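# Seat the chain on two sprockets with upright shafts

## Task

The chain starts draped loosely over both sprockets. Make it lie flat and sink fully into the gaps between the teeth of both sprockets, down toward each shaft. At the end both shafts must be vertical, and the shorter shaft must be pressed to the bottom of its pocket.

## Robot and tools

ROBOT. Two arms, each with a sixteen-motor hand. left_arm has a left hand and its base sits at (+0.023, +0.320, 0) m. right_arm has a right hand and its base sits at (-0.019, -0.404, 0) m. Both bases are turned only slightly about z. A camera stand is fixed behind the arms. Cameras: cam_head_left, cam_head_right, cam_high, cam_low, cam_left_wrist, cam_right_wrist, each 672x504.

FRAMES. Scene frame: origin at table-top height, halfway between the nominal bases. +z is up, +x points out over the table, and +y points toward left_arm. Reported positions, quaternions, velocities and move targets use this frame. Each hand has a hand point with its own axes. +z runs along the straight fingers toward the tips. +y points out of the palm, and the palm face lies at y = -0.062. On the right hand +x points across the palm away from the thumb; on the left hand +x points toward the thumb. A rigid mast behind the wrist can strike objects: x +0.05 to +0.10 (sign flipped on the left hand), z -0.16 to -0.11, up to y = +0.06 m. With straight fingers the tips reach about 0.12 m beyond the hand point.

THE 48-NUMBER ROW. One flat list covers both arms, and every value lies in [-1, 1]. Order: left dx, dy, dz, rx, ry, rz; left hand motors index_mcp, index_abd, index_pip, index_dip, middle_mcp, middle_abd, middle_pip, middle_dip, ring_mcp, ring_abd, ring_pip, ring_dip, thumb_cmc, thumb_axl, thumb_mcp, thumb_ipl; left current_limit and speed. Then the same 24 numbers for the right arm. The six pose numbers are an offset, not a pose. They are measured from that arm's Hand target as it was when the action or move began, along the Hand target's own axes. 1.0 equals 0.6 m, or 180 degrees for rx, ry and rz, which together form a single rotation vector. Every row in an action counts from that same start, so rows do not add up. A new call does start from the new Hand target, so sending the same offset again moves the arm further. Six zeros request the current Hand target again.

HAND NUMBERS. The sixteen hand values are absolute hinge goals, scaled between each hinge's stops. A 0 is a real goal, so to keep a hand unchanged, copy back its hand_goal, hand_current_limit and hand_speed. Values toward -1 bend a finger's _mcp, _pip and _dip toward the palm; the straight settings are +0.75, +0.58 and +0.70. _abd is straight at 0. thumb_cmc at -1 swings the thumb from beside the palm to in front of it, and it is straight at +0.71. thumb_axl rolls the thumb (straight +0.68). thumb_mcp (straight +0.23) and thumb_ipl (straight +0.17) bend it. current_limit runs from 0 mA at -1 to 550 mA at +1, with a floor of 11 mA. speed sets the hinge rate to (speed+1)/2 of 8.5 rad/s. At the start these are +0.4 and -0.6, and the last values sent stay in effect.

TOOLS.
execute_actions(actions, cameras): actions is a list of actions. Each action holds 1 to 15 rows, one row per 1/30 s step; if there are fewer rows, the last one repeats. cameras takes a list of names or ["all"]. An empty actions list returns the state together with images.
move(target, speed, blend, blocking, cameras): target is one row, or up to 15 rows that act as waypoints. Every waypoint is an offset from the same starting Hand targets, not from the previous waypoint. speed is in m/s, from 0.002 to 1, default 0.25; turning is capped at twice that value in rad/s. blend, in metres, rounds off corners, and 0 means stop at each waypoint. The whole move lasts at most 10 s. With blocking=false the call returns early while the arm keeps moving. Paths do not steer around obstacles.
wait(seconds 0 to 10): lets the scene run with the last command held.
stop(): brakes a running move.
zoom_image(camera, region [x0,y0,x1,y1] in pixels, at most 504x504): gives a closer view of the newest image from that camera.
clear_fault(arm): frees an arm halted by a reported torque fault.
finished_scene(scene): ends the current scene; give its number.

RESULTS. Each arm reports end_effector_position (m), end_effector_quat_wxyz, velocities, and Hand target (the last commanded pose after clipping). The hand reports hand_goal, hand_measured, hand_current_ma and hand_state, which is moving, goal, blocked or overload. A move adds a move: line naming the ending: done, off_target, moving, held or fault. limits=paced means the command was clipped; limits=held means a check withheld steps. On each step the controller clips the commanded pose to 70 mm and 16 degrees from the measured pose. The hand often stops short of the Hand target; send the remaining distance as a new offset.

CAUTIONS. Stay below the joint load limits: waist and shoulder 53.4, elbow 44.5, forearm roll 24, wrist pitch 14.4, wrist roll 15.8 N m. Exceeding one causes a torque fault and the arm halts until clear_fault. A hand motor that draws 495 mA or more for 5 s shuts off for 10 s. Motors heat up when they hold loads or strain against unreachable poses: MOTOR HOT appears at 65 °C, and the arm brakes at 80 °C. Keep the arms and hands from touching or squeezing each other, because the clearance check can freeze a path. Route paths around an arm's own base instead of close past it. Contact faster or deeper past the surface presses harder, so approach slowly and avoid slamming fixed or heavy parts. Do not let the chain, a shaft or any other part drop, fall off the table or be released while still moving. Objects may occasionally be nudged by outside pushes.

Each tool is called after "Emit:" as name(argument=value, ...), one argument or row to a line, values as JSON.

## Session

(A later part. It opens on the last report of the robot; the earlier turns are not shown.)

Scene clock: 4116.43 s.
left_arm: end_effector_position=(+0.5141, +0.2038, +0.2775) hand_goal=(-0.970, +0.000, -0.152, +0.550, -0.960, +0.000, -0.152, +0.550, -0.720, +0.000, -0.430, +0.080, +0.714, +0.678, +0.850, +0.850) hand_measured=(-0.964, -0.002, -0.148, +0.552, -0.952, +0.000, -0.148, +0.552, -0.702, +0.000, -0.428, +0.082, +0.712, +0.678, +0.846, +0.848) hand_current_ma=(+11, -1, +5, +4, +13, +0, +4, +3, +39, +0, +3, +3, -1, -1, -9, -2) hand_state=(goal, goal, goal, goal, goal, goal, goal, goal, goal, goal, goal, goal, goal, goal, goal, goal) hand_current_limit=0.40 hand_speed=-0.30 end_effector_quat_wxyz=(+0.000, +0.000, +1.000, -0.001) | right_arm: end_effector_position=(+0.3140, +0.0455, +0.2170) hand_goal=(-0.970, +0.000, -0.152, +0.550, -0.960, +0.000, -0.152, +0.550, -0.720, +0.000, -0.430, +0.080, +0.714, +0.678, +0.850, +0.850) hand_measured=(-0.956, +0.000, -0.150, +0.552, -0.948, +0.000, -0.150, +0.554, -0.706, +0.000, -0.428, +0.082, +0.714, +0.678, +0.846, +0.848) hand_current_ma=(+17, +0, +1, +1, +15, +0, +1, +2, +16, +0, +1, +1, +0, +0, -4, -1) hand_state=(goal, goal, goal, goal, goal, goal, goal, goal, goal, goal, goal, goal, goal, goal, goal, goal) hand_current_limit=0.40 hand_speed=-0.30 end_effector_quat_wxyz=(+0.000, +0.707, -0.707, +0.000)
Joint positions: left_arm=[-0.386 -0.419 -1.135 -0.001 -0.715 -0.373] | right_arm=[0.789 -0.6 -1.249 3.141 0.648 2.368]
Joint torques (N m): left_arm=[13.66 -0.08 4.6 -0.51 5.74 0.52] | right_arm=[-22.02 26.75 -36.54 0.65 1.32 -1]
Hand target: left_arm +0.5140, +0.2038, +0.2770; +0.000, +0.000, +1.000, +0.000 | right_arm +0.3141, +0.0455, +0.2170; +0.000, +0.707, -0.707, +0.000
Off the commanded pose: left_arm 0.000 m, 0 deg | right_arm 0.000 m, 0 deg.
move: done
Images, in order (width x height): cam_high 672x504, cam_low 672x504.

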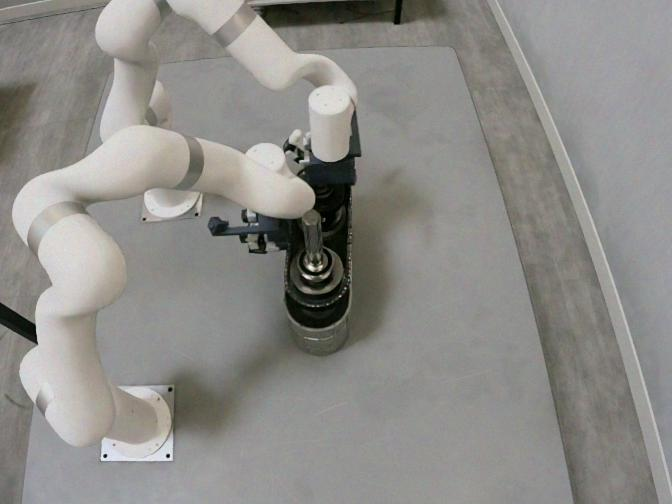

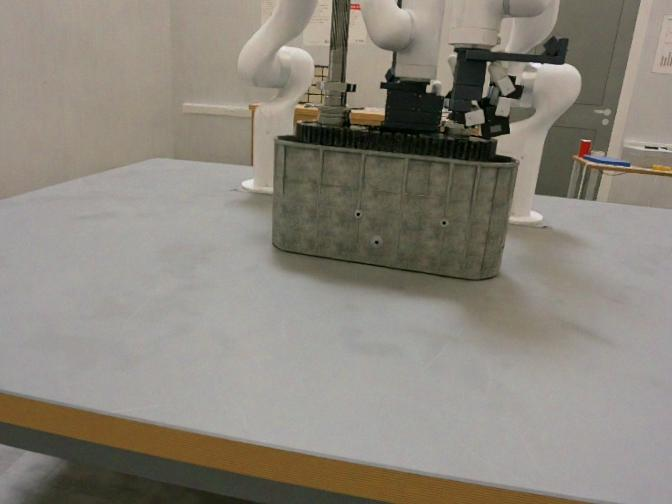

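Emit:
move(
  target=[
    [0,0,0,0,0,0,-0.97,0,-0.153,0.55,-0.96,0,-0.153,0.55,-0.72,0,-0.43,0.08,0.714,0.678,0.85,0.85,0.4,-0.3, 0,-0.01,0,0,0,0,-0.97,0,-0.153,0.55,-0.96,0,-0.153,0.55,-0.72,0,-0.43,0.08,0.714,0.678,0.85,0.85,0.4,-0.3],
  ],
  speed=0.03,
  cameras=["cam_high","cam_low"],
)

Emit:
zoom_image(
  camera="cam_high",
  region=[270, 190, 370, 290],
)

Emit:
zoom_image(
  camera="cam_low",
  region=[350, 40, 530, 180],
)

Scene clock: 4123.10 s.
left_arm: end_effector_position=(+0.5141, +0.2038, +0.2775) hand_goal=(-0.970, +0.000, -0.152, +0.550, -0.960, +0.000, -0.152, +0.550, -0.720, +0.000, -0.430, +0.080, +0.714, +0.678, +0.850, +0.850) hand_measured=(-0.964, -0.002, -0.148, +0.552, -0.952, +0.000, -0.148, +0.552, -0.702, +0.000, -0.428, +0.082, +0.712, +0.678, +0.846, +0.848) hand_current_ma=(+11, -1, +5, +4, +13, +0, +4, +3, +39, +0, +3, +3, -1, -1, -9, -2) hand_state=(goal, goal, goal, goal, goal, goal, goal, goal, goal, goal, goal, goal, goal, goal, goal, goal) hand_current_limit=0.40 hand_speed=-0.30 end_effector_quat_wxyz=(+0.000, +0.000, +1.000, -0.001) | right_arm: end_effector_position=(+0.3200, +0.0455, +0.2170) hand_goal=(-0.970, +0.000, -0.152, +0.550, -0.960, +0.000, -0.152, +0.550, -0.720, +0.000, -0.430, +0.080, +0.714, +0.678, +0.850, +0.850) hand_measured=(-0.956, +0.000, -0.150, +0.552, -0.948, +0.000, -0.150, +0.554, -0.706, +0.000, -0.428, +0.082, +0.714, +0.678, +0.846, +0.848) hand_current_ma=(+17, +0, +1, +1, +15, +0, +1, +2, +16, +0, +1, +1, +0, +0, -4, -1) hand_state=(goal, goal, goal, goal, goal, goal, goal, goal, goal, goal, goal, goal, goal, goal, goal, goal) hand_current_limit=0.40 hand_speed=-0.30 end_effector_quat_wxyz=(+0.000, +0.707, -0.707, +0.000)
Joint positions: left_arm=[-0.386 -0.419 -1.135 -0.001 -0.715 -0.373] | right_arm=[0.782 -0.609 -1.263 3.141 0.653 2.361]
Joint torques (N m): left_arm=[12.57 0.06 4.27 -0.83 5.69 0.45] | right_arm=[-21.13 27.44 -35.49 2.98 1.17 -0.82]
Hand target: left_arm +0.5140, +0.2038, +0.2770; +0.000, +0.000, +1.000, +0.000 | right_arm +0.3201, +0.0455, +0.2170; +0.000, +0.707, -0.707, +0.000
Off the commanded pose: left_arm 0.000 m, 0 deg | right_arm 0.000 m, 0 deg.
move: done
Images, in order (width x height): cam_high 672x504, cam_low 672x504.

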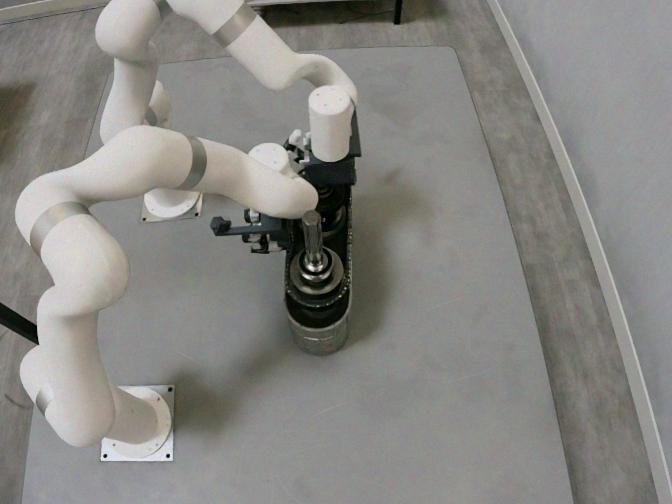

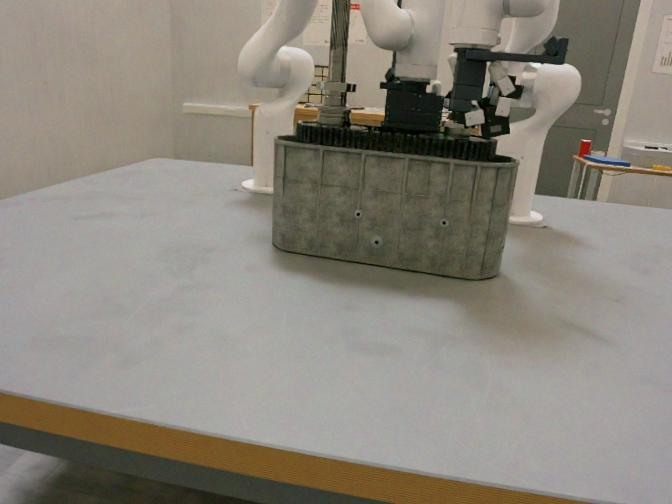

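Scaled by 5.040.

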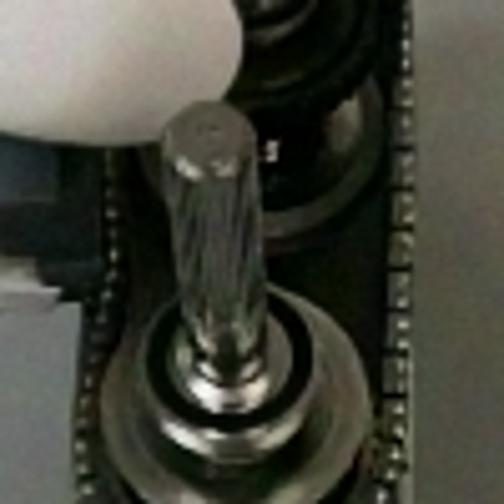

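Scaled by 2.800.

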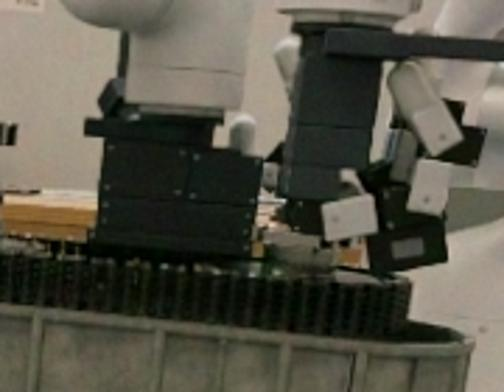

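Emit:
move(
  target=[
    [0,0,0,0,0,0,-0.97,0,-0.153,0.55,-0.96,0,-0.153,0.55,-0.72,0,-0.43,0.08,0.714,0.678,0.85,0.85,0.4,-0.3, 0,-0.01,0,0,0,0,-0.97,0,-0.153,0.55,-0.96,0,-0.153,0.55,-0.72,0,-0.43,0.08,0.714,0.678,0.85,0.85,0.4,-0.3],
  ],
  speed=0.03,
  cameras=["cam_high","cam_head_right"],
)

Emit:
zoom_image(
  camera="cam_high",
  region=[270, 190, 370, 290],
)

Emit:
zoom_image(
  camera="cam_head_right",
  region=[200, 200, 360, 320],
)

Scene clock: 4131.97 s.
left_arm: end_effector_position=(+0.5141, +0.2038, +0.2775) hand_goal=(-0.970, +0.000, -0.152, +0.550, -0.960, +0.000, -0.152, +0.550, -0.720, +0.000, -0.430, +0.080, +0.714, +0.678, +0.850, +0.850) hand_measured=(-0.964, -0.002, -0.148, +0.552, -0.952, +0.000, -0.148, +0.552, -0.702, +0.000, -0.428, +0.082, +0.712, +0.678, +0.846, +0.848) hand_current_ma=(+11, -1, +5, +4, +13, +0, +4, +3, +39, +0, +3, +3, -1, -1, -9, -2) hand_state=(goal, goal, goal, goal, goal, goal, goal, goal, goal, goal, goal, goal, goal, goal, goal, goal) hand_current_limit=0.40 hand_speed=-0.30 end_effector_quat_wxyz=(+0.000, +0.000, +1.000, -0.001) | right_arm: end_effector_position=(+0.3260, +0.0455, +0.2170) hand_goal=(-0.970, +0.000, -0.152, +0.550, -0.960, +0.000, -0.152, +0.550, -0.720, +0.000, -0.430, +0.080, +0.714, +0.678, +0.850, +0.850) hand_measured=(-0.956, +0.000, -0.150, +0.552, -0.948, +0.000, -0.150, +0.554, -0.706, +0.000, -0.428, +0.082, +0.714, +0.678, +0.846, +0.848) hand_current_ma=(+17, +0, +1, +1, +15, +0, +1, +2, +16, +0, +1, +1, +0, +0, -4, -1) hand_state=(goal, goal, goal, goal, goal, goal, goal, goal, goal, goal, goal, goal, goal, goal, goal, goal) hand_current_limit=0.40 hand_speed=-0.30 end_effector_quat_wxyz=(+0.000, +0.707, -0.707, +0.000)
Joint positions: left_arm=[-0.386 -0.419 -1.135 -0.001 -0.715 -0.373] | right_arm=[0.775 -0.618 -1.278 3.141 0.659 2.354]
Joint torques (N m): left_arm=[12.66 0.73 4.34 -0.78 5.74 0.3] | right_arm=[-22.17 26.97 -36.36 3.25 1.02 -0.99]
Hand target: left_arm +0.5140, +0.2038, +0.2770; +0.000, +0.000, +1.000, +0.000 | right_arm +0.3261, +0.0455, +0.2170; +0.000, +0.707, -0.707, +0.000
Off the commanded pose: left_arm 0.000 m, 0 deg | right_arm 0.000 m, 0 deg.
move: done
Images, in order (width x height): cam_head_right 672x504, cam_high 672x504.

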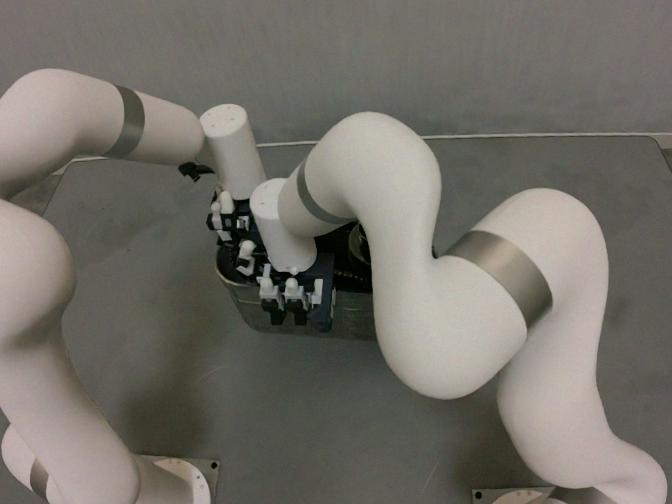

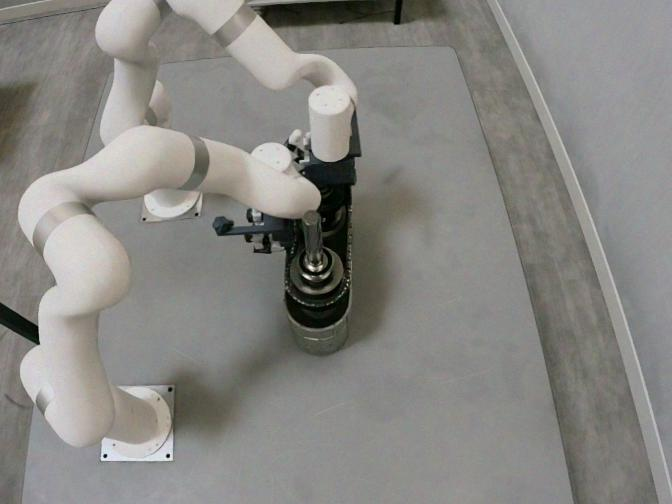

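Scaled by 5.040.

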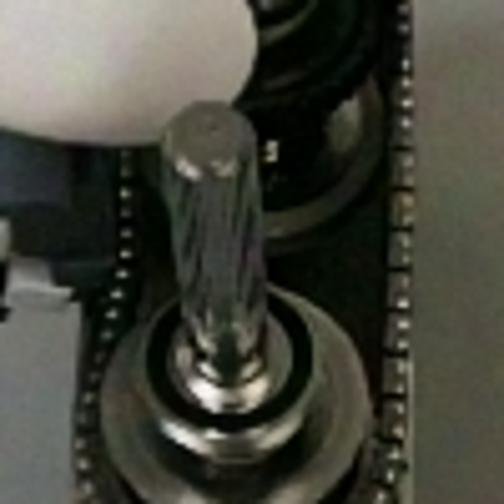

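Scaled by 3.150.

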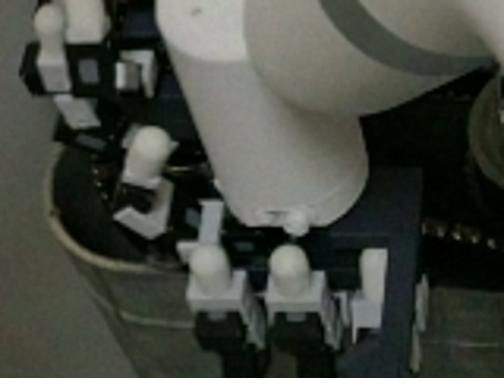

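Emit:
execute_actions(
  actions=[],
  cameras=["all"],
)

Scene clock: 4164.37 s.
left_arm: end_effector_position=(+0.5141, +0.2038, +0.2775) hand_goal=(-0.970, +0.000, -0.152, +0.550, -0.960, +0.000, -0.152, +0.550, -0.720, +0.000, -0.430, +0.080, +0.714, +0.678, +0.850, +0.850) hand_measured=(-0.964, -0.002, -0.148, +0.552, -0.952, +0.000, -0.148, +0.552, -0.702, +0.000, -0.428, +0.082, +0.712, +0.678, +0.846, +0.848) hand_current_ma=(+11, -1, +5, +4, +13, +0, +4, +3, +39, +0, +3, +3, -1, -1, -9, -2) hand_state=(goal, goal, goal, goal, goal, goal, goal, goal, goal, goal, goal, goal, goal, goal, goal, goal) hand_current_limit=0.40 hand_speed=-0.30 end_effector_quat_wxyz=(+0.000, +0.000, +1.000, -0.001) | right_arm: end_effector_position=(+0.3261, +0.0455, +0.2170) hand_goal=(-0.970, +0.000, -0.152, +0.550, -0.960, +0.000, -0.152, +0.550, -0.720, +0.000, -0.430, +0.080, +0.714, +0.678, +0.850, +0.850) hand_measured=(-0.956, +0.000, -0.150, +0.552, -0.948, +0.000, -0.150, +0.554, -0.706, +0.000, -0.428, +0.082, +0.714, +0.678, +0.846, +0.848) hand_current_ma=(+17, +0, +1, +1, +15, +0, +1, +2, +16, +0, +1, +1, +0, +0, -4, -1) hand_state=(goal, goal, goal, goal, goal, goal, goal, goal, goal, goal, goal, goal, goal, goal, goal, goal) hand_current_limit=0.40 hand_speed=-0.30 end_effector_quat_wxyz=(+0.000, +0.707, -0.707, +0.000)
Joint positions: left_arm=[-0.386 -0.419 -1.135 -0.001 -0.715 -0.373] | right_arm=[0.775 -0.618 -1.278 3.141 0.659 2.354]
Joint velocities: within noise
Joint torques (N m): left_arm=[12.45 0.05 4.06 -0.66 5.76 0.24] | right_arm=[-21.99 26.58 -36.11 3.45 0.96 -0.99]
Motor temperatures (°C): left_arm=[29 28 34 31 40 30] | right_arm=[31 27 33 30 32 28]
Hand target: left_arm +0.5140, +0.2038, +0.2770; +0.000, +0.000, +1.000, +0.000 | right_arm +0.3261, +0.0455, +0.2170; +0.000, +0.707, -0.707, +0.000
Off the commanded pose: left_arm 0.000 m, 0 deg | right_arm 0.000 m, 0 deg.

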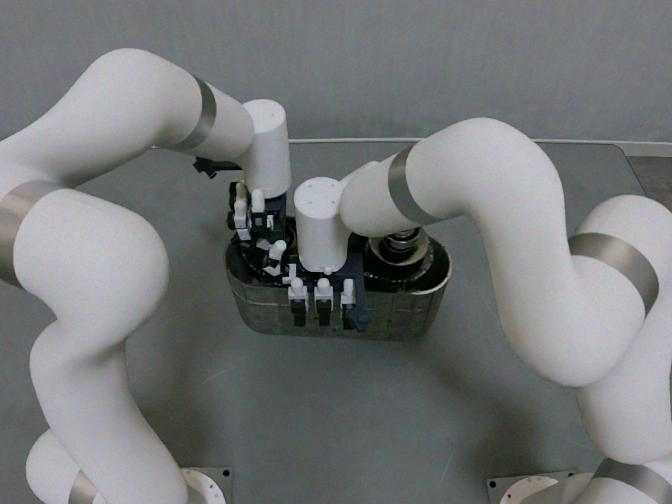

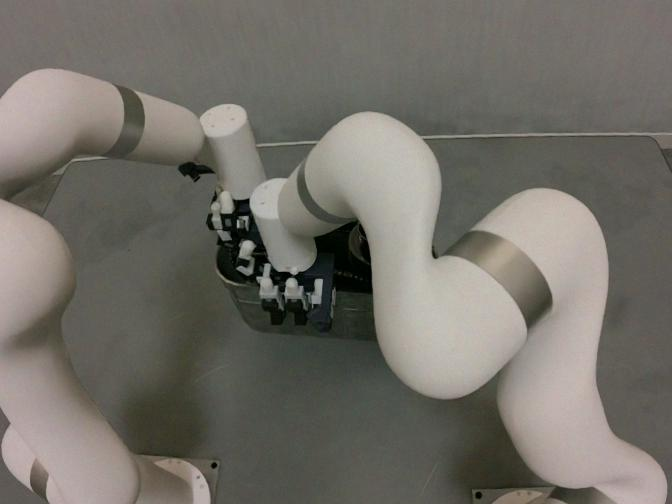

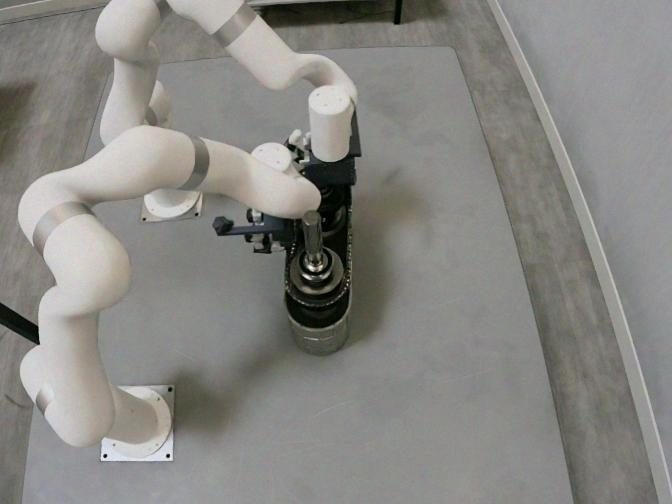

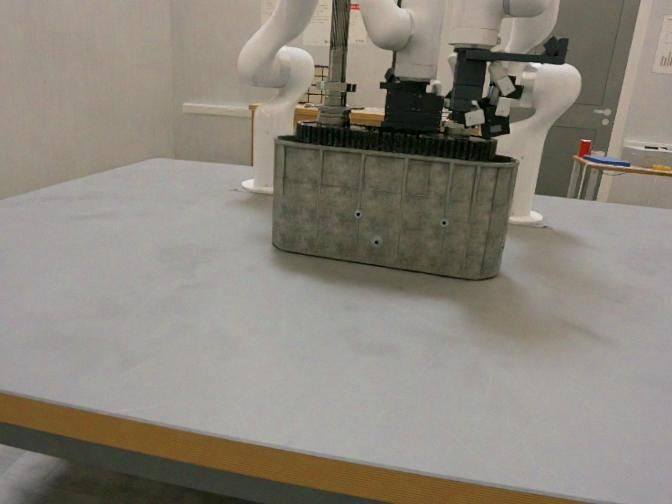

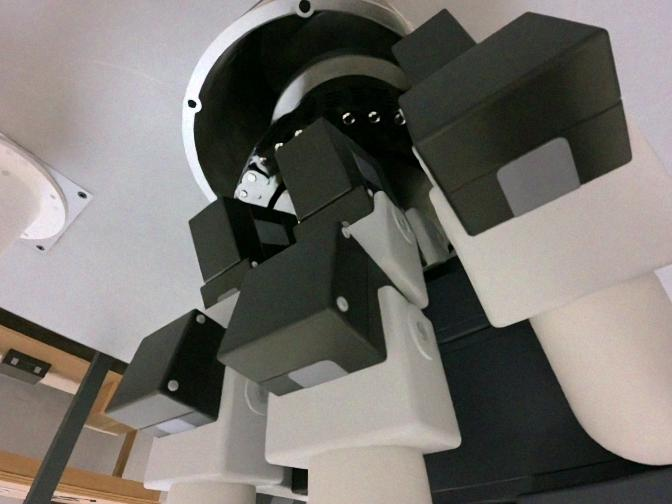

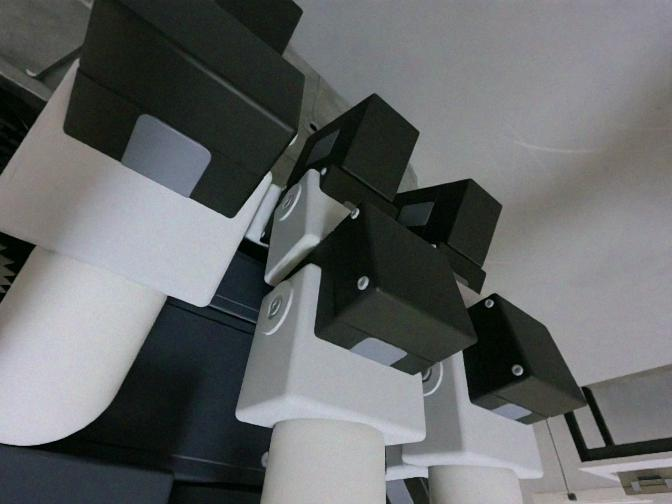

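Emit:
move(
  target=[0,0,0,0,0,0,-0.97,0,-0.153,0.55,-0.96,0,-0.153,0.55,-0.72,0,-0.43,0.08,0.714,0.678,0.85,0.85,0.4,-0.3,0,-0.0083,0,0,0,0,-0.97,0,-0.153,0.55,-0.96,0,-0.153,0.55,-0.72,0,-0.43,0.08,0.714,0.678,0.85,0.85,0.4,-0.3],
  speed=0.02,
  cameras=["cam_low","cam_high"],
)

Scene clock: 4170.67 s.
left_arm: end_effector_position=(+0.5141, +0.2038, +0.2775) hand_goal=(-0.970, +0.000, -0.152, +0.550, -0.960, +0.000, -0.152, +0.550, -0.720, +0.000, -0.430, +0.080, +0.714, +0.678, +0.850, +0.850) hand_measured=(-0.964, -0.002, -0.148, +0.552, -0.954, +0.000, -0.148, +0.552, -0.702, +0.000, -0.428, +0.082, +0.712, +0.678, +0.846, +0.848) hand_current_ma=(+11, -1, +5, +4, +9, +0, +4, +3, +39, +0, +3, +3, -1, -1, -9, -2) hand_state=(goal, goal, goal, goal, goal, goal, goal, goal, goal, goal, goal, goal, goal, goal, goal, goal) hand_current_limit=0.40 hand_speed=-0.30 end_effector_quat_wxyz=(+0.000, +0.000, +1.000, -0.001) | right_arm: end_effector_position=(+0.3310, +0.0455, +0.2170) hand_goal=(-0.970, +0.000, -0.152, +0.550, -0.960, +0.000, -0.152, +0.550, -0.720, +0.000, -0.430, +0.080, +0.714, +0.678, +0.850, +0.850) hand_measured=(-0.956, +0.000, -0.150, +0.552, -0.948, +0.000, -0.150, +0.554, -0.706, +0.000, -0.428, +0.082, +0.714, +0.678, +0.846, +0.848) hand_current_ma=(+17, +0, +1, +1, +15, +0, +1, +2, +16, +0, +1, +1, +0, +0, -4, -1) hand_state=(goal, goal, goal, goal, goal, goal, goal, goal, goal, goal, goal, goal, goal, goal, goal, goal) hand_current_limit=0.40 hand_speed=-0.30 end_effector_quat_wxyz=(+0.000, +0.707, -0.707, +0.000)
Joint positions: left_arm=[-0.386 -0.419 -1.135 -0.001 -0.715 -0.373] | right_arm=[0.769 -0.626 -1.29 3.141 0.664 2.348]
Joint torques (N m): left_arm=[12.53 0.42 4.11 -0.47 4.97 0.1] | right_arm=[-25.93 24.6 -38.83 3.65 -1.17 0.07]
Hand target: left_arm +0.5140, +0.2038, +0.2770; +0.000, +0.000, +1.000, +0.000 | right_arm +0.3310, +0.0455, +0.2170; +0.000, +0.707, -0.707, +0.000
Off the commanded pose: left_arm 0.000 m, 0 deg | right_arm 0.000 m, 0 deg.
move: done
Images, in order (width x height): cam_high 672x504, cam_low 672x504.

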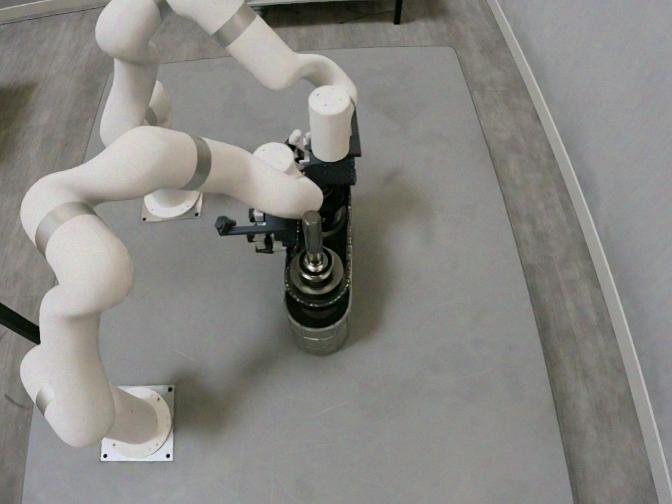

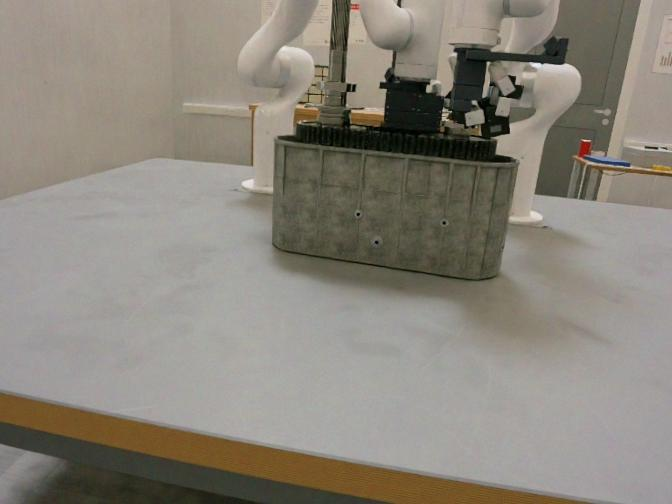

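Emit:
zoom_image(
  camera="cam_high",
  region=[250, 150, 400, 360],
)

Emit:
zoom_image(
  camera="cam_low",
  region=[260, 100, 540, 200],
)

Scaled by 2.400.

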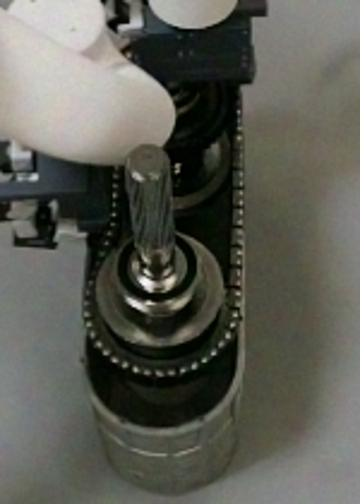

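Scaled by 1.800.

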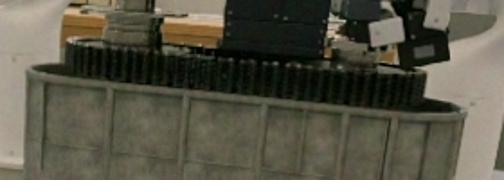

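Emit:
move(
  target=[0,0,0,0,0,0,-0.97,0,-0.153,0.55,-0.96,0,-0.153,0.55,-0.72,0,-0.43,0.08,0.714,0.678,0.85,0.85,0.4,-0.3,0,-0.0083,0,0,0,0,-0.97,0,-0.153,0.55,-0.96,0,-0.153,0.55,-0.72,0,-0.43,0.08,0.714,0.678,0.85,0.85,0.4,-0.3],
  speed=0.02,
  cameras=["cam_high"],
)

Emit:
zoom_image(
  camera="cam_high",
  region=[250, 150, 400, 360],
)

Scene clock: 4181.80 s.
left_arm: end_effector_position=(+0.5141, +0.2038, +0.2775) hand_goal=(-0.970, +0.000, -0.152, +0.550, -0.960, +0.000, -0.152, +0.550, -0.720, +0.000, -0.430, +0.080, +0.714, +0.678, +0.850, +0.850) hand_measured=(-0.950, -0.002, -0.148, +0.552, -0.958, +0.000, -0.148, +0.552, -0.702, +0.000, -0.428, +0.082, +0.712, +0.678, +0.846, +0.848) hand_current_ma=(+45, -1, +5, +4, +1, +0, +4, +3, +39, +0, +3, +3, -1, -1, -9, -2) hand_state=(goal, goal, goal, goal, goal, goal, goal, goal, goal, goal, goal, goal, goal, goal, goal, goal) hand_current_limit=0.40 hand_speed=-0.30 end_effector_quat_wxyz=(+0.000, +0.000, +1.000, -0.001) | right_arm: end_effector_position=(+0.3262, +0.0375, +0.2198) hand_goal=(-0.970, +0.000, -0.152, +0.550, -0.960, +0.000, -0.152, +0.550, -0.720, +0.000, -0.430, +0.080, +0.714, +0.678, +0.850, +0.850) hand_measured=(-0.956, +0.000, -0.150, +0.552, -0.948, +0.000, -0.150, +0.554, -0.706, +0.000, -0.428, +0.082, +0.714, +0.678, +0.846, +0.848) hand_current_ma=(+17, +0, +1, +1, +15, +0, +1, +2, +16, +0, +1, +1, +0, +0, -4, -1) hand_state=(goal, goal, goal, goal, goal, goal, goal, goal, goal, goal, goal, goal, goal, goal, goal, goal) hand_current_limit=0.40 hand_speed=-0.30 end_effector_quat_wxyz=(+0.026, +0.707, -0.706, +0.000)
Joint positions: left_arm=[-0.386 -0.419 -1.135 -0.001 -0.715 -0.373] | right_arm=[0.765 -0.632 -1.299 3.141 0.721 2.342]
Joint torques (N m): left_arm=[-2.92 -0.08 11.06 0.61 -1.19 -0.1] | right_arm=[-6.63 32.78 -29.54 -0.26 1.07 0.94]
Hand target: left_arm +0.5140, +0.2038, +0.2770; +0.000, +0.000, +1.000, +0.000 | right_arm +0.3262, +0.0375, +0.2198; +0.026, +0.707, -0.706, +0.000 (not the last commanded pose)
Off the commanded pose: left_arm 0.000 m, 0 deg | right_arm 0.013 m, 3 deg.
TORQUE FAULT: the external load on joint 5 (wrist pitch) of the right arm reached its load limit, and that arm stopped. The contact can be on any part of that arm beyond that joint, not only on its tool. A torque fault puts only its own arm into a fault stop. That arm's remaining commands of this call were not run. The hold on joint 5 (wrist pitch) of that arm was moved back by the arm itself, up to 3 degrees, as the stop began. That arm is still stopped at the end of this call. While its stop runs, that arm, its gripper or tool too, takes no new command.
CLEAR FAULT: the right arm stays stopped (state 4) until you call clear_fault(arm="right_arm").
End effector pose when the fault began: right_arm: position (+0.3344, +0.0453, +0.2171), quat_wxyz (+0.001, +0.707, -0.707, +0.000)
Joint positions when the fault began: right_arm=[0.765 -0.632 -1.3 3.141 0.67 2.343]
move: fault (right_arm)
Images, in order (width x height): cam_high 672x504.

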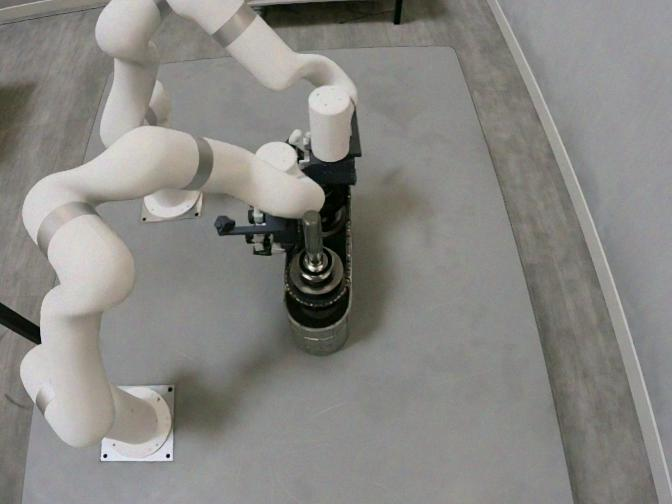

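Scaled by 2.400.

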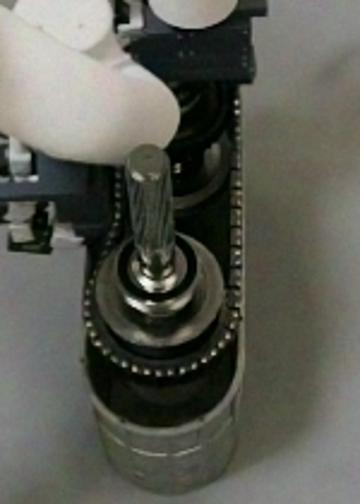

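Emit:
clear_fault(
  arm="right_arm",
)

Scene clock: 4187.17 s.
left_arm: end_effector_position=(+0.5141, +0.2038, +0.2775) hand_goal=(-0.970, +0.000, -0.152, +0.550, -0.960, +0.000, -0.152, +0.550, -0.720, +0.000, -0.430, +0.080, +0.714, +0.678, +0.850, +0.850) hand_measured=(-0.950, -0.002, -0.148, +0.552, -0.958, +0.000, -0.148, +0.552, -0.702, +0.000, -0.428, +0.082, +0.712, +0.678, +0.846, +0.848) hand_current_ma=(+45, -1, +5, +4, +1, +0, +4, +3, +39, +0, +3, +3, -1, -1, -9, -2) hand_state=(goal, goal, goal, goal, goal, goal, goal, goal, goal, goal, goal, goal, goal, goal, goal, goal) hand_current_limit=0.40 hand_speed=-0.30 end_effector_quat_wxyz=(+0.000, +0.000, +1.000, -0.001) | right_arm: end_effector_position=(+0.3262, +0.0375, +0.2198) hand_goal=(-0.970, +0.000, -0.152, +0.550, -0.960, +0.000, -0.152, +0.550, -0.720, +0.000, -0.430, +0.080, +0.714, +0.678, +0.850, +0.850) hand_measured=(-0.956, +0.000, -0.150, +0.552, -0.948, +0.000, -0.150, +0.554, -0.706, +0.000, -0.428, +0.082, +0.714, +0.678, +0.846, +0.848) hand_current_ma=(+17, +0, +1, +1, +15, +0, +1, +2, +16, +0, +1, +1, +0, +0, -4, -1) hand_state=(goal, goal, goal, goal, goal, goal, goal, goal, goal, goal, goal, goal, goal, goal, goal, goal) hand_current_limit=0.40 hand_speed=-0.30 end_effector_quat_wxyz=(+0.026, +0.707, -0.706, +0.000)
Joint positions: left_arm=[-0.386 -0.419 -1.135 -0.001 -0.715 -0.373] | right_arm=[0.765 -0.632 -1.299 3.141 0.721 2.342]
Joint torques (N m): left_arm=[-3.74 0.35 12.66 0.05 -1.4 -0.17] | right_arm=[-4.37 32.75 -29.98 -0.12 1.1 0.85]
Hand target: left_arm +0.5140, +0.2038, +0.2770; +0.000, +0.000, +1.000, +0.000 | right_arm +0.3262, +0.0375, +0.2198; +0.026, +0.707, -0.706, +0.000 (not the last commanded pose)
Off the commanded pose: left_arm 0.000 m, 0 deg | right_arm 0.013 m, 3 deg.
TORQUE FAULT, CONTINUED: the right arm's stop, for the torque fault of joint 5 (wrist pitch) that an earlier result reported, is over. The call counts as one of the actions that you can send in this scene. The hold on joint 5 (wrist pitch) of that arm was moved back by the arm itself, up to 3 degrees, as the stop began. That arm's target is now where it stood when the stop ended, not its last command. That arm keeps its grip as last carried out and accepts commands again: back off and push less far.
CLEAR FAULT: your call cleared the right arm's torque fault. If a joint's load stays at its limit, that arm stops again at once.

Emit:
move(
  target=[
    [0,0,0,0,0,0,-0.97,0,-0.153,0.55,-0.96,0,-0.153,0.55,-0.72,0,-0.43,0.08,0.714,0.678,0.85,0.85,0.4,-0.3,-0.0133,0.0937,0.0047,0.0117,-0.0117,0,-0.97,0,-0.153,0.55,-0.96,0,-0.153,0.55,-0.72,0,-0.43,0.08,0.714,0.678,0.85,0.85,0.4,-0.3],
    [0,0,-0.3,0,0,0,-0.97,0,-0.153,0.55,-0.96,0,-0.153,0.55,-0.72,0,-0.43,0.08,0.714,0.678,0.85,0.85,0.4,-0.3,-0.0133,0.0937,-0.5,0.0117,-0.0117,0,-0.97,0,-0.153,0.55,-0.96,0,-0.153,0.55,-0.72,0,-0.43,0.08,0.714,0.678,0.85,0.85,0.4,-0.3],
  ],
  speed=0.08,
  cameras=["all"],
)

Scene clock: 4200.93 s.
left_arm: end_effector_position=(+0.5140, +0.2040, +0.4570) hand_goal=(-0.970, +0.000, -0.152, +0.550, -0.960, +0.000, -0.152, +0.550, -0.720, +0.000, -0.430, +0.080, +0.714, +0.678, +0.850, +0.850) hand_measured=(-0.954, -0.002, -0.148, +0.552, -0.954, +0.000, -0.148, +0.552, -0.702, +0.000, -0.428, +0.082, +0.712, +0.678, +0.846, +0.848) hand_current_ma=(+36, -1, +5, +4, +9, +0, +4, +3, +39, +0, +3, +3, -1, -1, -9, -2) hand_state=(goal, goal, goal, goal, goal, goal, goal, goal, goal, goal, goal, goal, goal, goal, goal, goal) hand_current_limit=0.40 hand_speed=-0.30 end_effector_quat_wxyz=(+0.000, +0.000, +1.000, +0.000) | right_arm: end_effector_position=(+0.2812, +0.0566, +0.5211) hand_goal=(-0.970, +0.000, -0.152, +0.550, -0.960, +0.000, -0.152, +0.550, -0.720, +0.000, -0.430, +0.080, +0.714, +0.678, +0.850, +0.850) hand_measured=(-0.956, +0.000, -0.150, +0.552, -0.948, +0.000, -0.150, +0.554, -0.706, +0.000, -0.428, +0.082, +0.714, +0.678, +0.846, +0.848) hand_current_ma=(+17, +0, +1, +1, +15, +0, +1, +2, +16, +0, +1, +1, +0, +0, -4, -1) hand_state=(goal, goal, goal, goal, goal, goal, goal, goal, goal, goal, goal, goal, goal, goal, goal, goal) hand_current_limit=0.40 hand_speed=-0.30 end_effector_quat_wxyz=(+0.000, +0.708, -0.707, +0.000)
Joint positions: left_arm=[-0.386 -0.271 -1.364 -0.001 -1.093 -0.373] | right_arm=[0.842 -0.345 -1.599 3.142 1.255 2.419]
Joint torques (N m): left_arm=[8.96 56.92 -34.75 2.95 -2.25 -0.92] | right_arm=[-20.56 19.55 -39.14 -5.74 1.05 -0.91]
Hand target: left_arm +0.5140, +0.2040, +0.4570; +0.000, +0.000, +1.000, +0.000 | right_arm +0.2812, +0.0566, +0.5212; +0.000, +0.708, -0.706, +0.000
Off the commanded pose: left_arm 0.000 m, 0 deg | right_arm 0.000 m, 0 deg.
move: done

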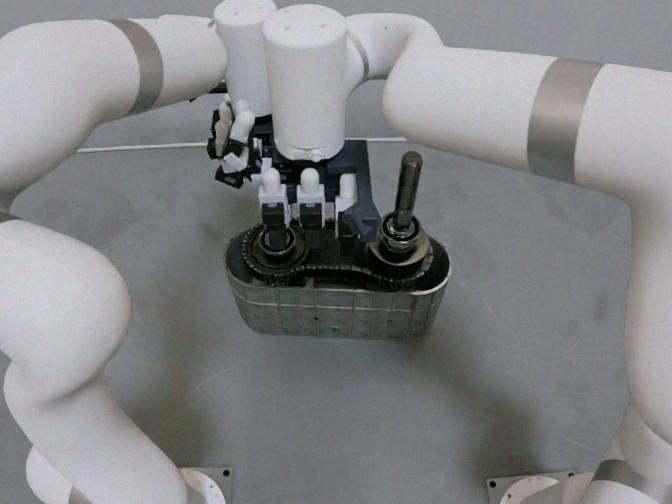

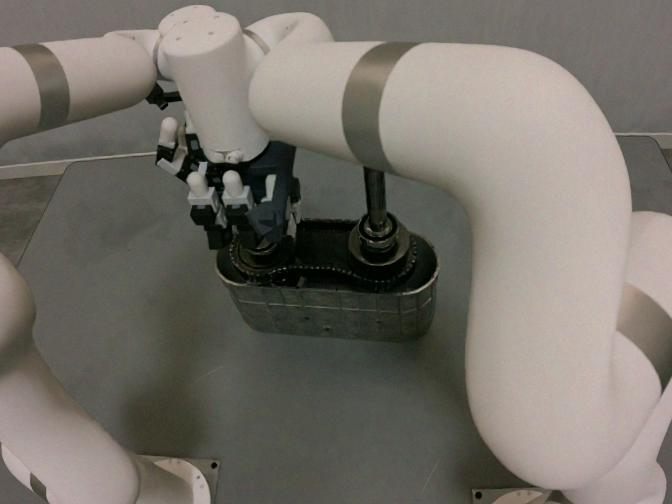

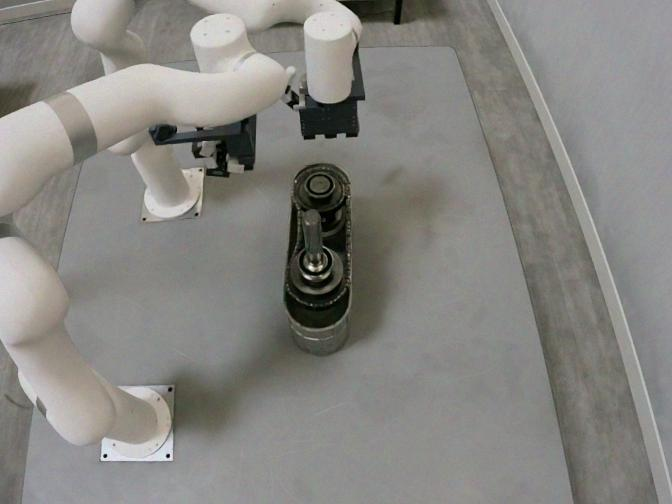

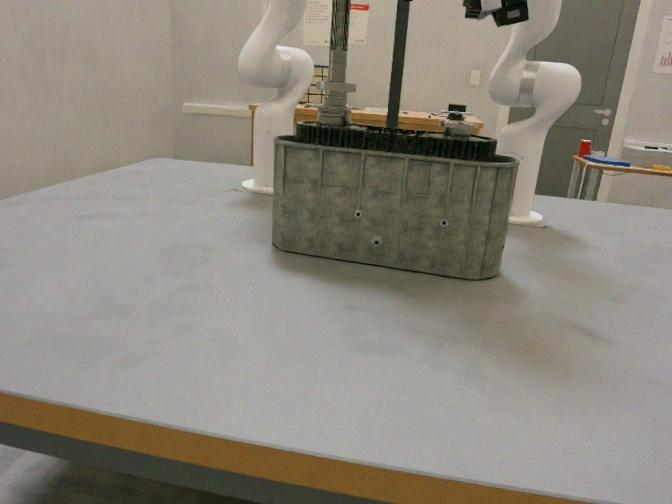

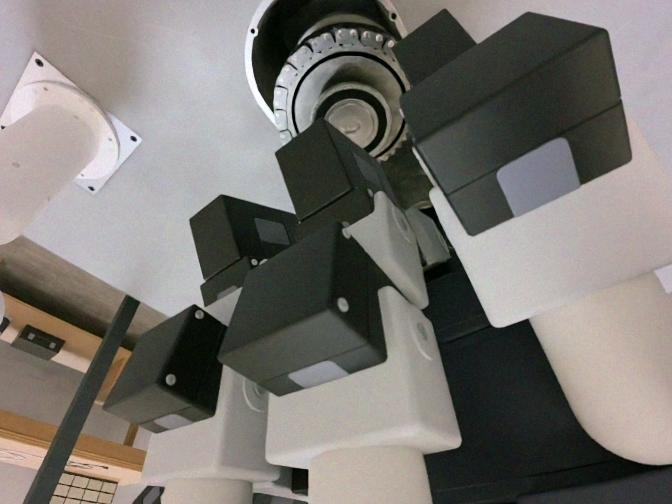

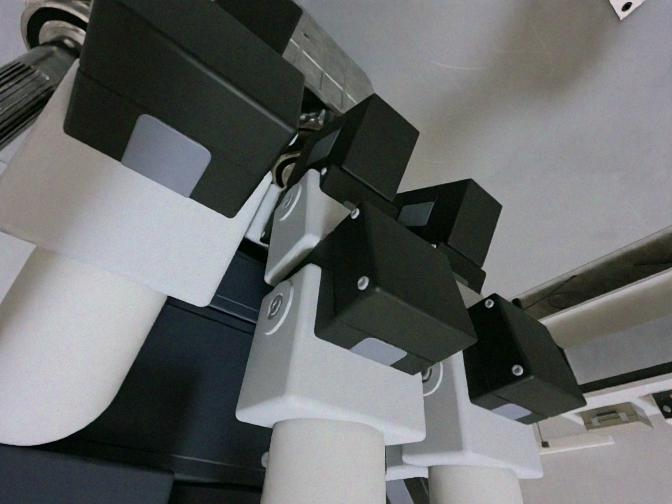

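Emit:
zoom_image(
  camera="cam_head_left",
  region=[215, 200, 465, 350],
)

Emit:
zoom_image(
  camera="cam_high",
  region=[270, 150, 370, 320],
)

Emit:
zoom_image(
  camera="cam_low",
  region=[260, 100, 540, 200],
)

Emit:
zoom_image(
  camera="cam_left_wrist",
  region=[240, 0, 440, 180],
)

Scaled by 2.016.

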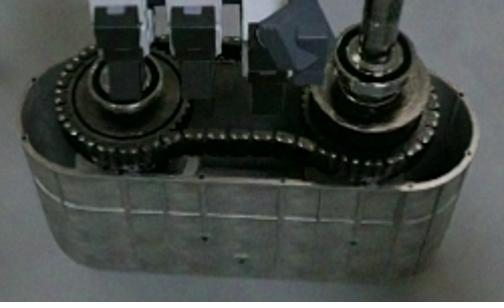

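Scaled by 2.965.

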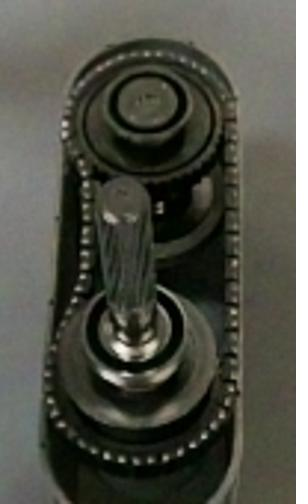

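Scaled by 1.800.

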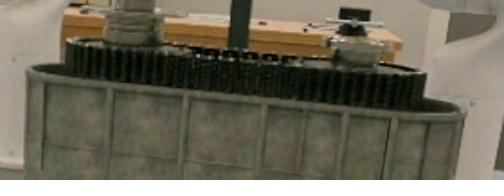

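Scaled by 2.520.

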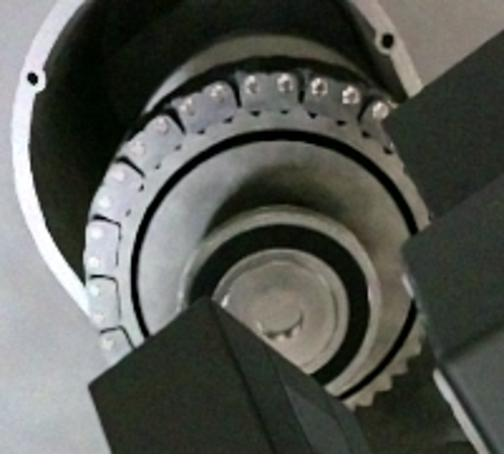

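Emit:
move(
  target=[
    [-0.0267,0.0957,0.0,0.0479,-0.0258,-0.3166,0.97,0,0.97,0.97,0.97,0,0.97,0.97,0.97,0,0.97,0.97,0.714,0.678,0.85,0.85,0.4,-0.3,0,0,0,0,0,0,-0.97,0,-0.153,0.55,-0.96,0,-0.153,0.55,-0.72,0,-0.43,0.08,0.714,0.678,0.85,0.85,0.4,-0.3],
    [-0.0267,0.0957,0.33,0.0479,-0.0258,-0.3166,0.97,0,0.97,0.97,0.97,0,0.97,0.97,0.97,0,0.97,0.97,0.714,0.678,0.85,0.85,0.4,-0.3,0,0,0,0,0,0,-0.97,0,-0.153,0.55,-0.96,0,-0.153,0.55,-0.72,0,-0.43,0.08,0.714,0.678,0.85,0.85,0.4,-0.3],
  ],
  speed=0.12,
  cameras=["cam_left_wrist"],
)

Emit:
zoom_image(
  camera="cam_left_wrist",
  region=[12, 150, 292, 330],
)

Emit:
zoom_image(
  camera="cam_left_wrist",
  region=[120, 225, 220, 275],
)

Emit:
zoom_image(
  camera="cam_left_wrist",
  region=[40, 225, 120, 325],
)

Emit:
zoom_image(
  camera="cam_left_wrist",
  region=[220, 225, 300, 325],
)

Scene clock: 4226.30 s.
left_arm: end_effector_position=(+0.5300, +0.2612, +0.2590) hand_goal=(+0.970, +0.000, +0.970, +0.970, +0.970, +0.000, +0.970, +0.970, +0.970, +0.000, +0.970, +0.970, +0.714, +0.678, +0.850, +0.850) hand_measured=(+0.960, -0.002, +0.966, +0.968, +0.958, +0.000, +0.968, +0.968, +0.958, +0.000, +0.966, +0.968, +0.712, +0.678, +0.846, +0.848) hand_current_ma=(-21, -1, -4, -3, -22, +0, -4, -2, -22, +0, -6, -3, -1, -1, -9, -2) hand_state=(goal, goal, goal, goal, goal, goal, goal, goal, goal, goal, goal, goal, goal, goal, goal, goal) hand_current_limit=0.40 hand_speed=-0.30 end_effector_quat_wxyz=(+0.039, -0.477, +0.875, -0.072) | right_arm: end_effector_position=(+0.2812, +0.0566, +0.5212) hand_goal=(-0.970, +0.000, -0.152, +0.550, -0.960, +0.000, -0.152, +0.550, -0.720, +0.000, -0.430, +0.080, +0.714, +0.678, +0.850, +0.850) hand_measured=(-0.956, +0.000, -0.150, +0.552, -0.948, +0.000, -0.150, +0.554, -0.706, +0.000, -0.428, +0.082, +0.714, +0.678, +0.846, +0.848) hand_current_ma=(+17, +0, +1, +1, +15, +0, +1, +2, +16, +0, +1, +1, +0, +0, -4, -1) hand_state=(goal, goal, goal, goal, goal, goal, goal, goal, goal, goal, goal, goal, goal, goal, goal, goal) hand_current_limit=0.40 hand_speed=-0.30 end_effector_quat_wxyz=(+0.000, +0.708, -0.707, +0.000)
Joint positions: left_arm=[-0.129 -0.455 -1.167 -0.136 -0.569 -1.004] | right_arm=[0.842 -0.345 -1.599 3.142 1.255 2.419]
Joint torques (N m): left_arm=[-5.32 25.54 -17.99 -1.75 2.25 0.81] | right_arm=[10.76 19.64 -39.01 -5.62 1.02 -0.82]
Hand target: left_arm +0.5300, +0.2612, +0.2590; +0.039, -0.477, +0.875, -0.072 | right_arm +0.2812, +0.0566, +0.5212; +0.000, +0.708, -0.706, +0.000
Off the commanded pose: left_arm 0.000 m, 0 deg | right_arm 0.000 m, 0 deg.
move: done
Images, in order (width x height): cam_left_wrist 672x504.

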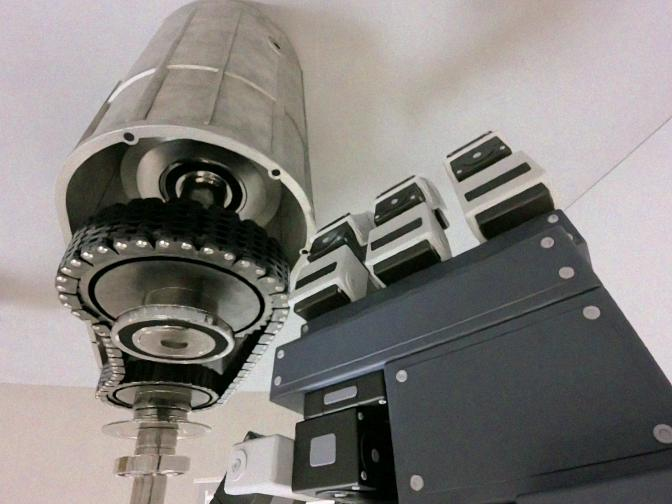

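Scaled by 1.800.

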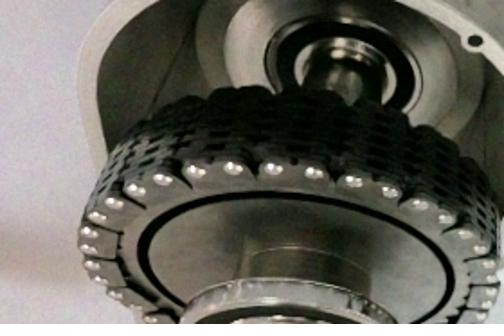

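Scaled by 5.040.

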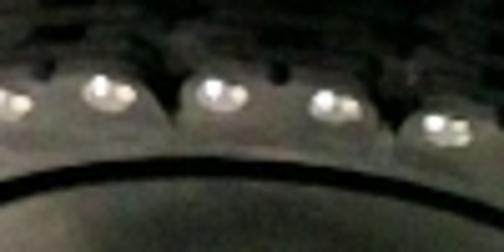

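Scaled by 5.040.

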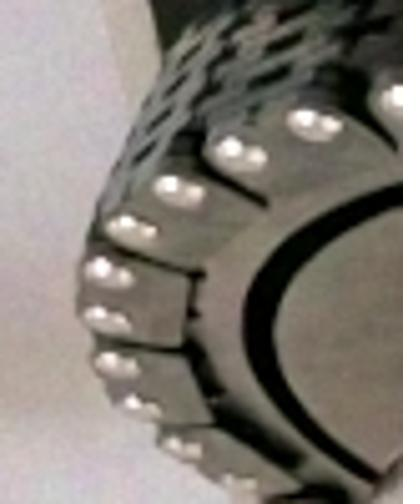

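Scaled by 5.040.

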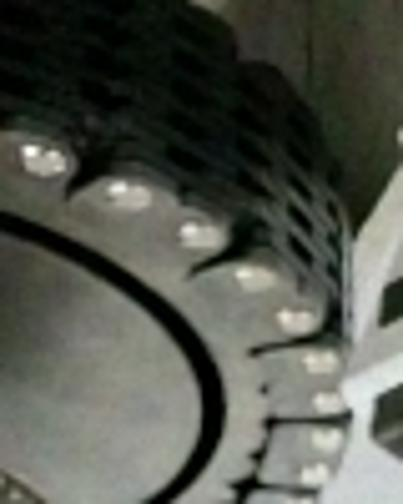

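Emit:
zoom_image(
  camera="cam_left_wrist",
  region=[30, 280, 310, 460],
)

Emit:
zoom_image(
  camera="cam_left_wrist",
  region=[140, 130, 270, 215],
)

Scaled by 1.800.

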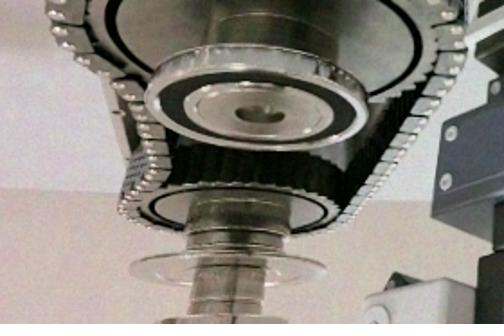

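Scaled by 3.877.

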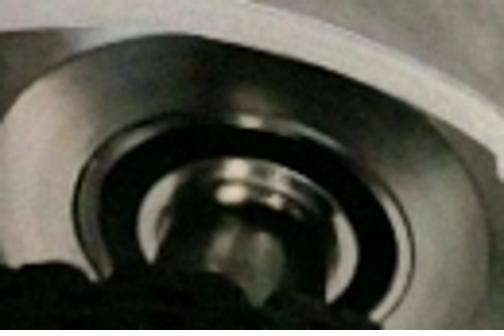

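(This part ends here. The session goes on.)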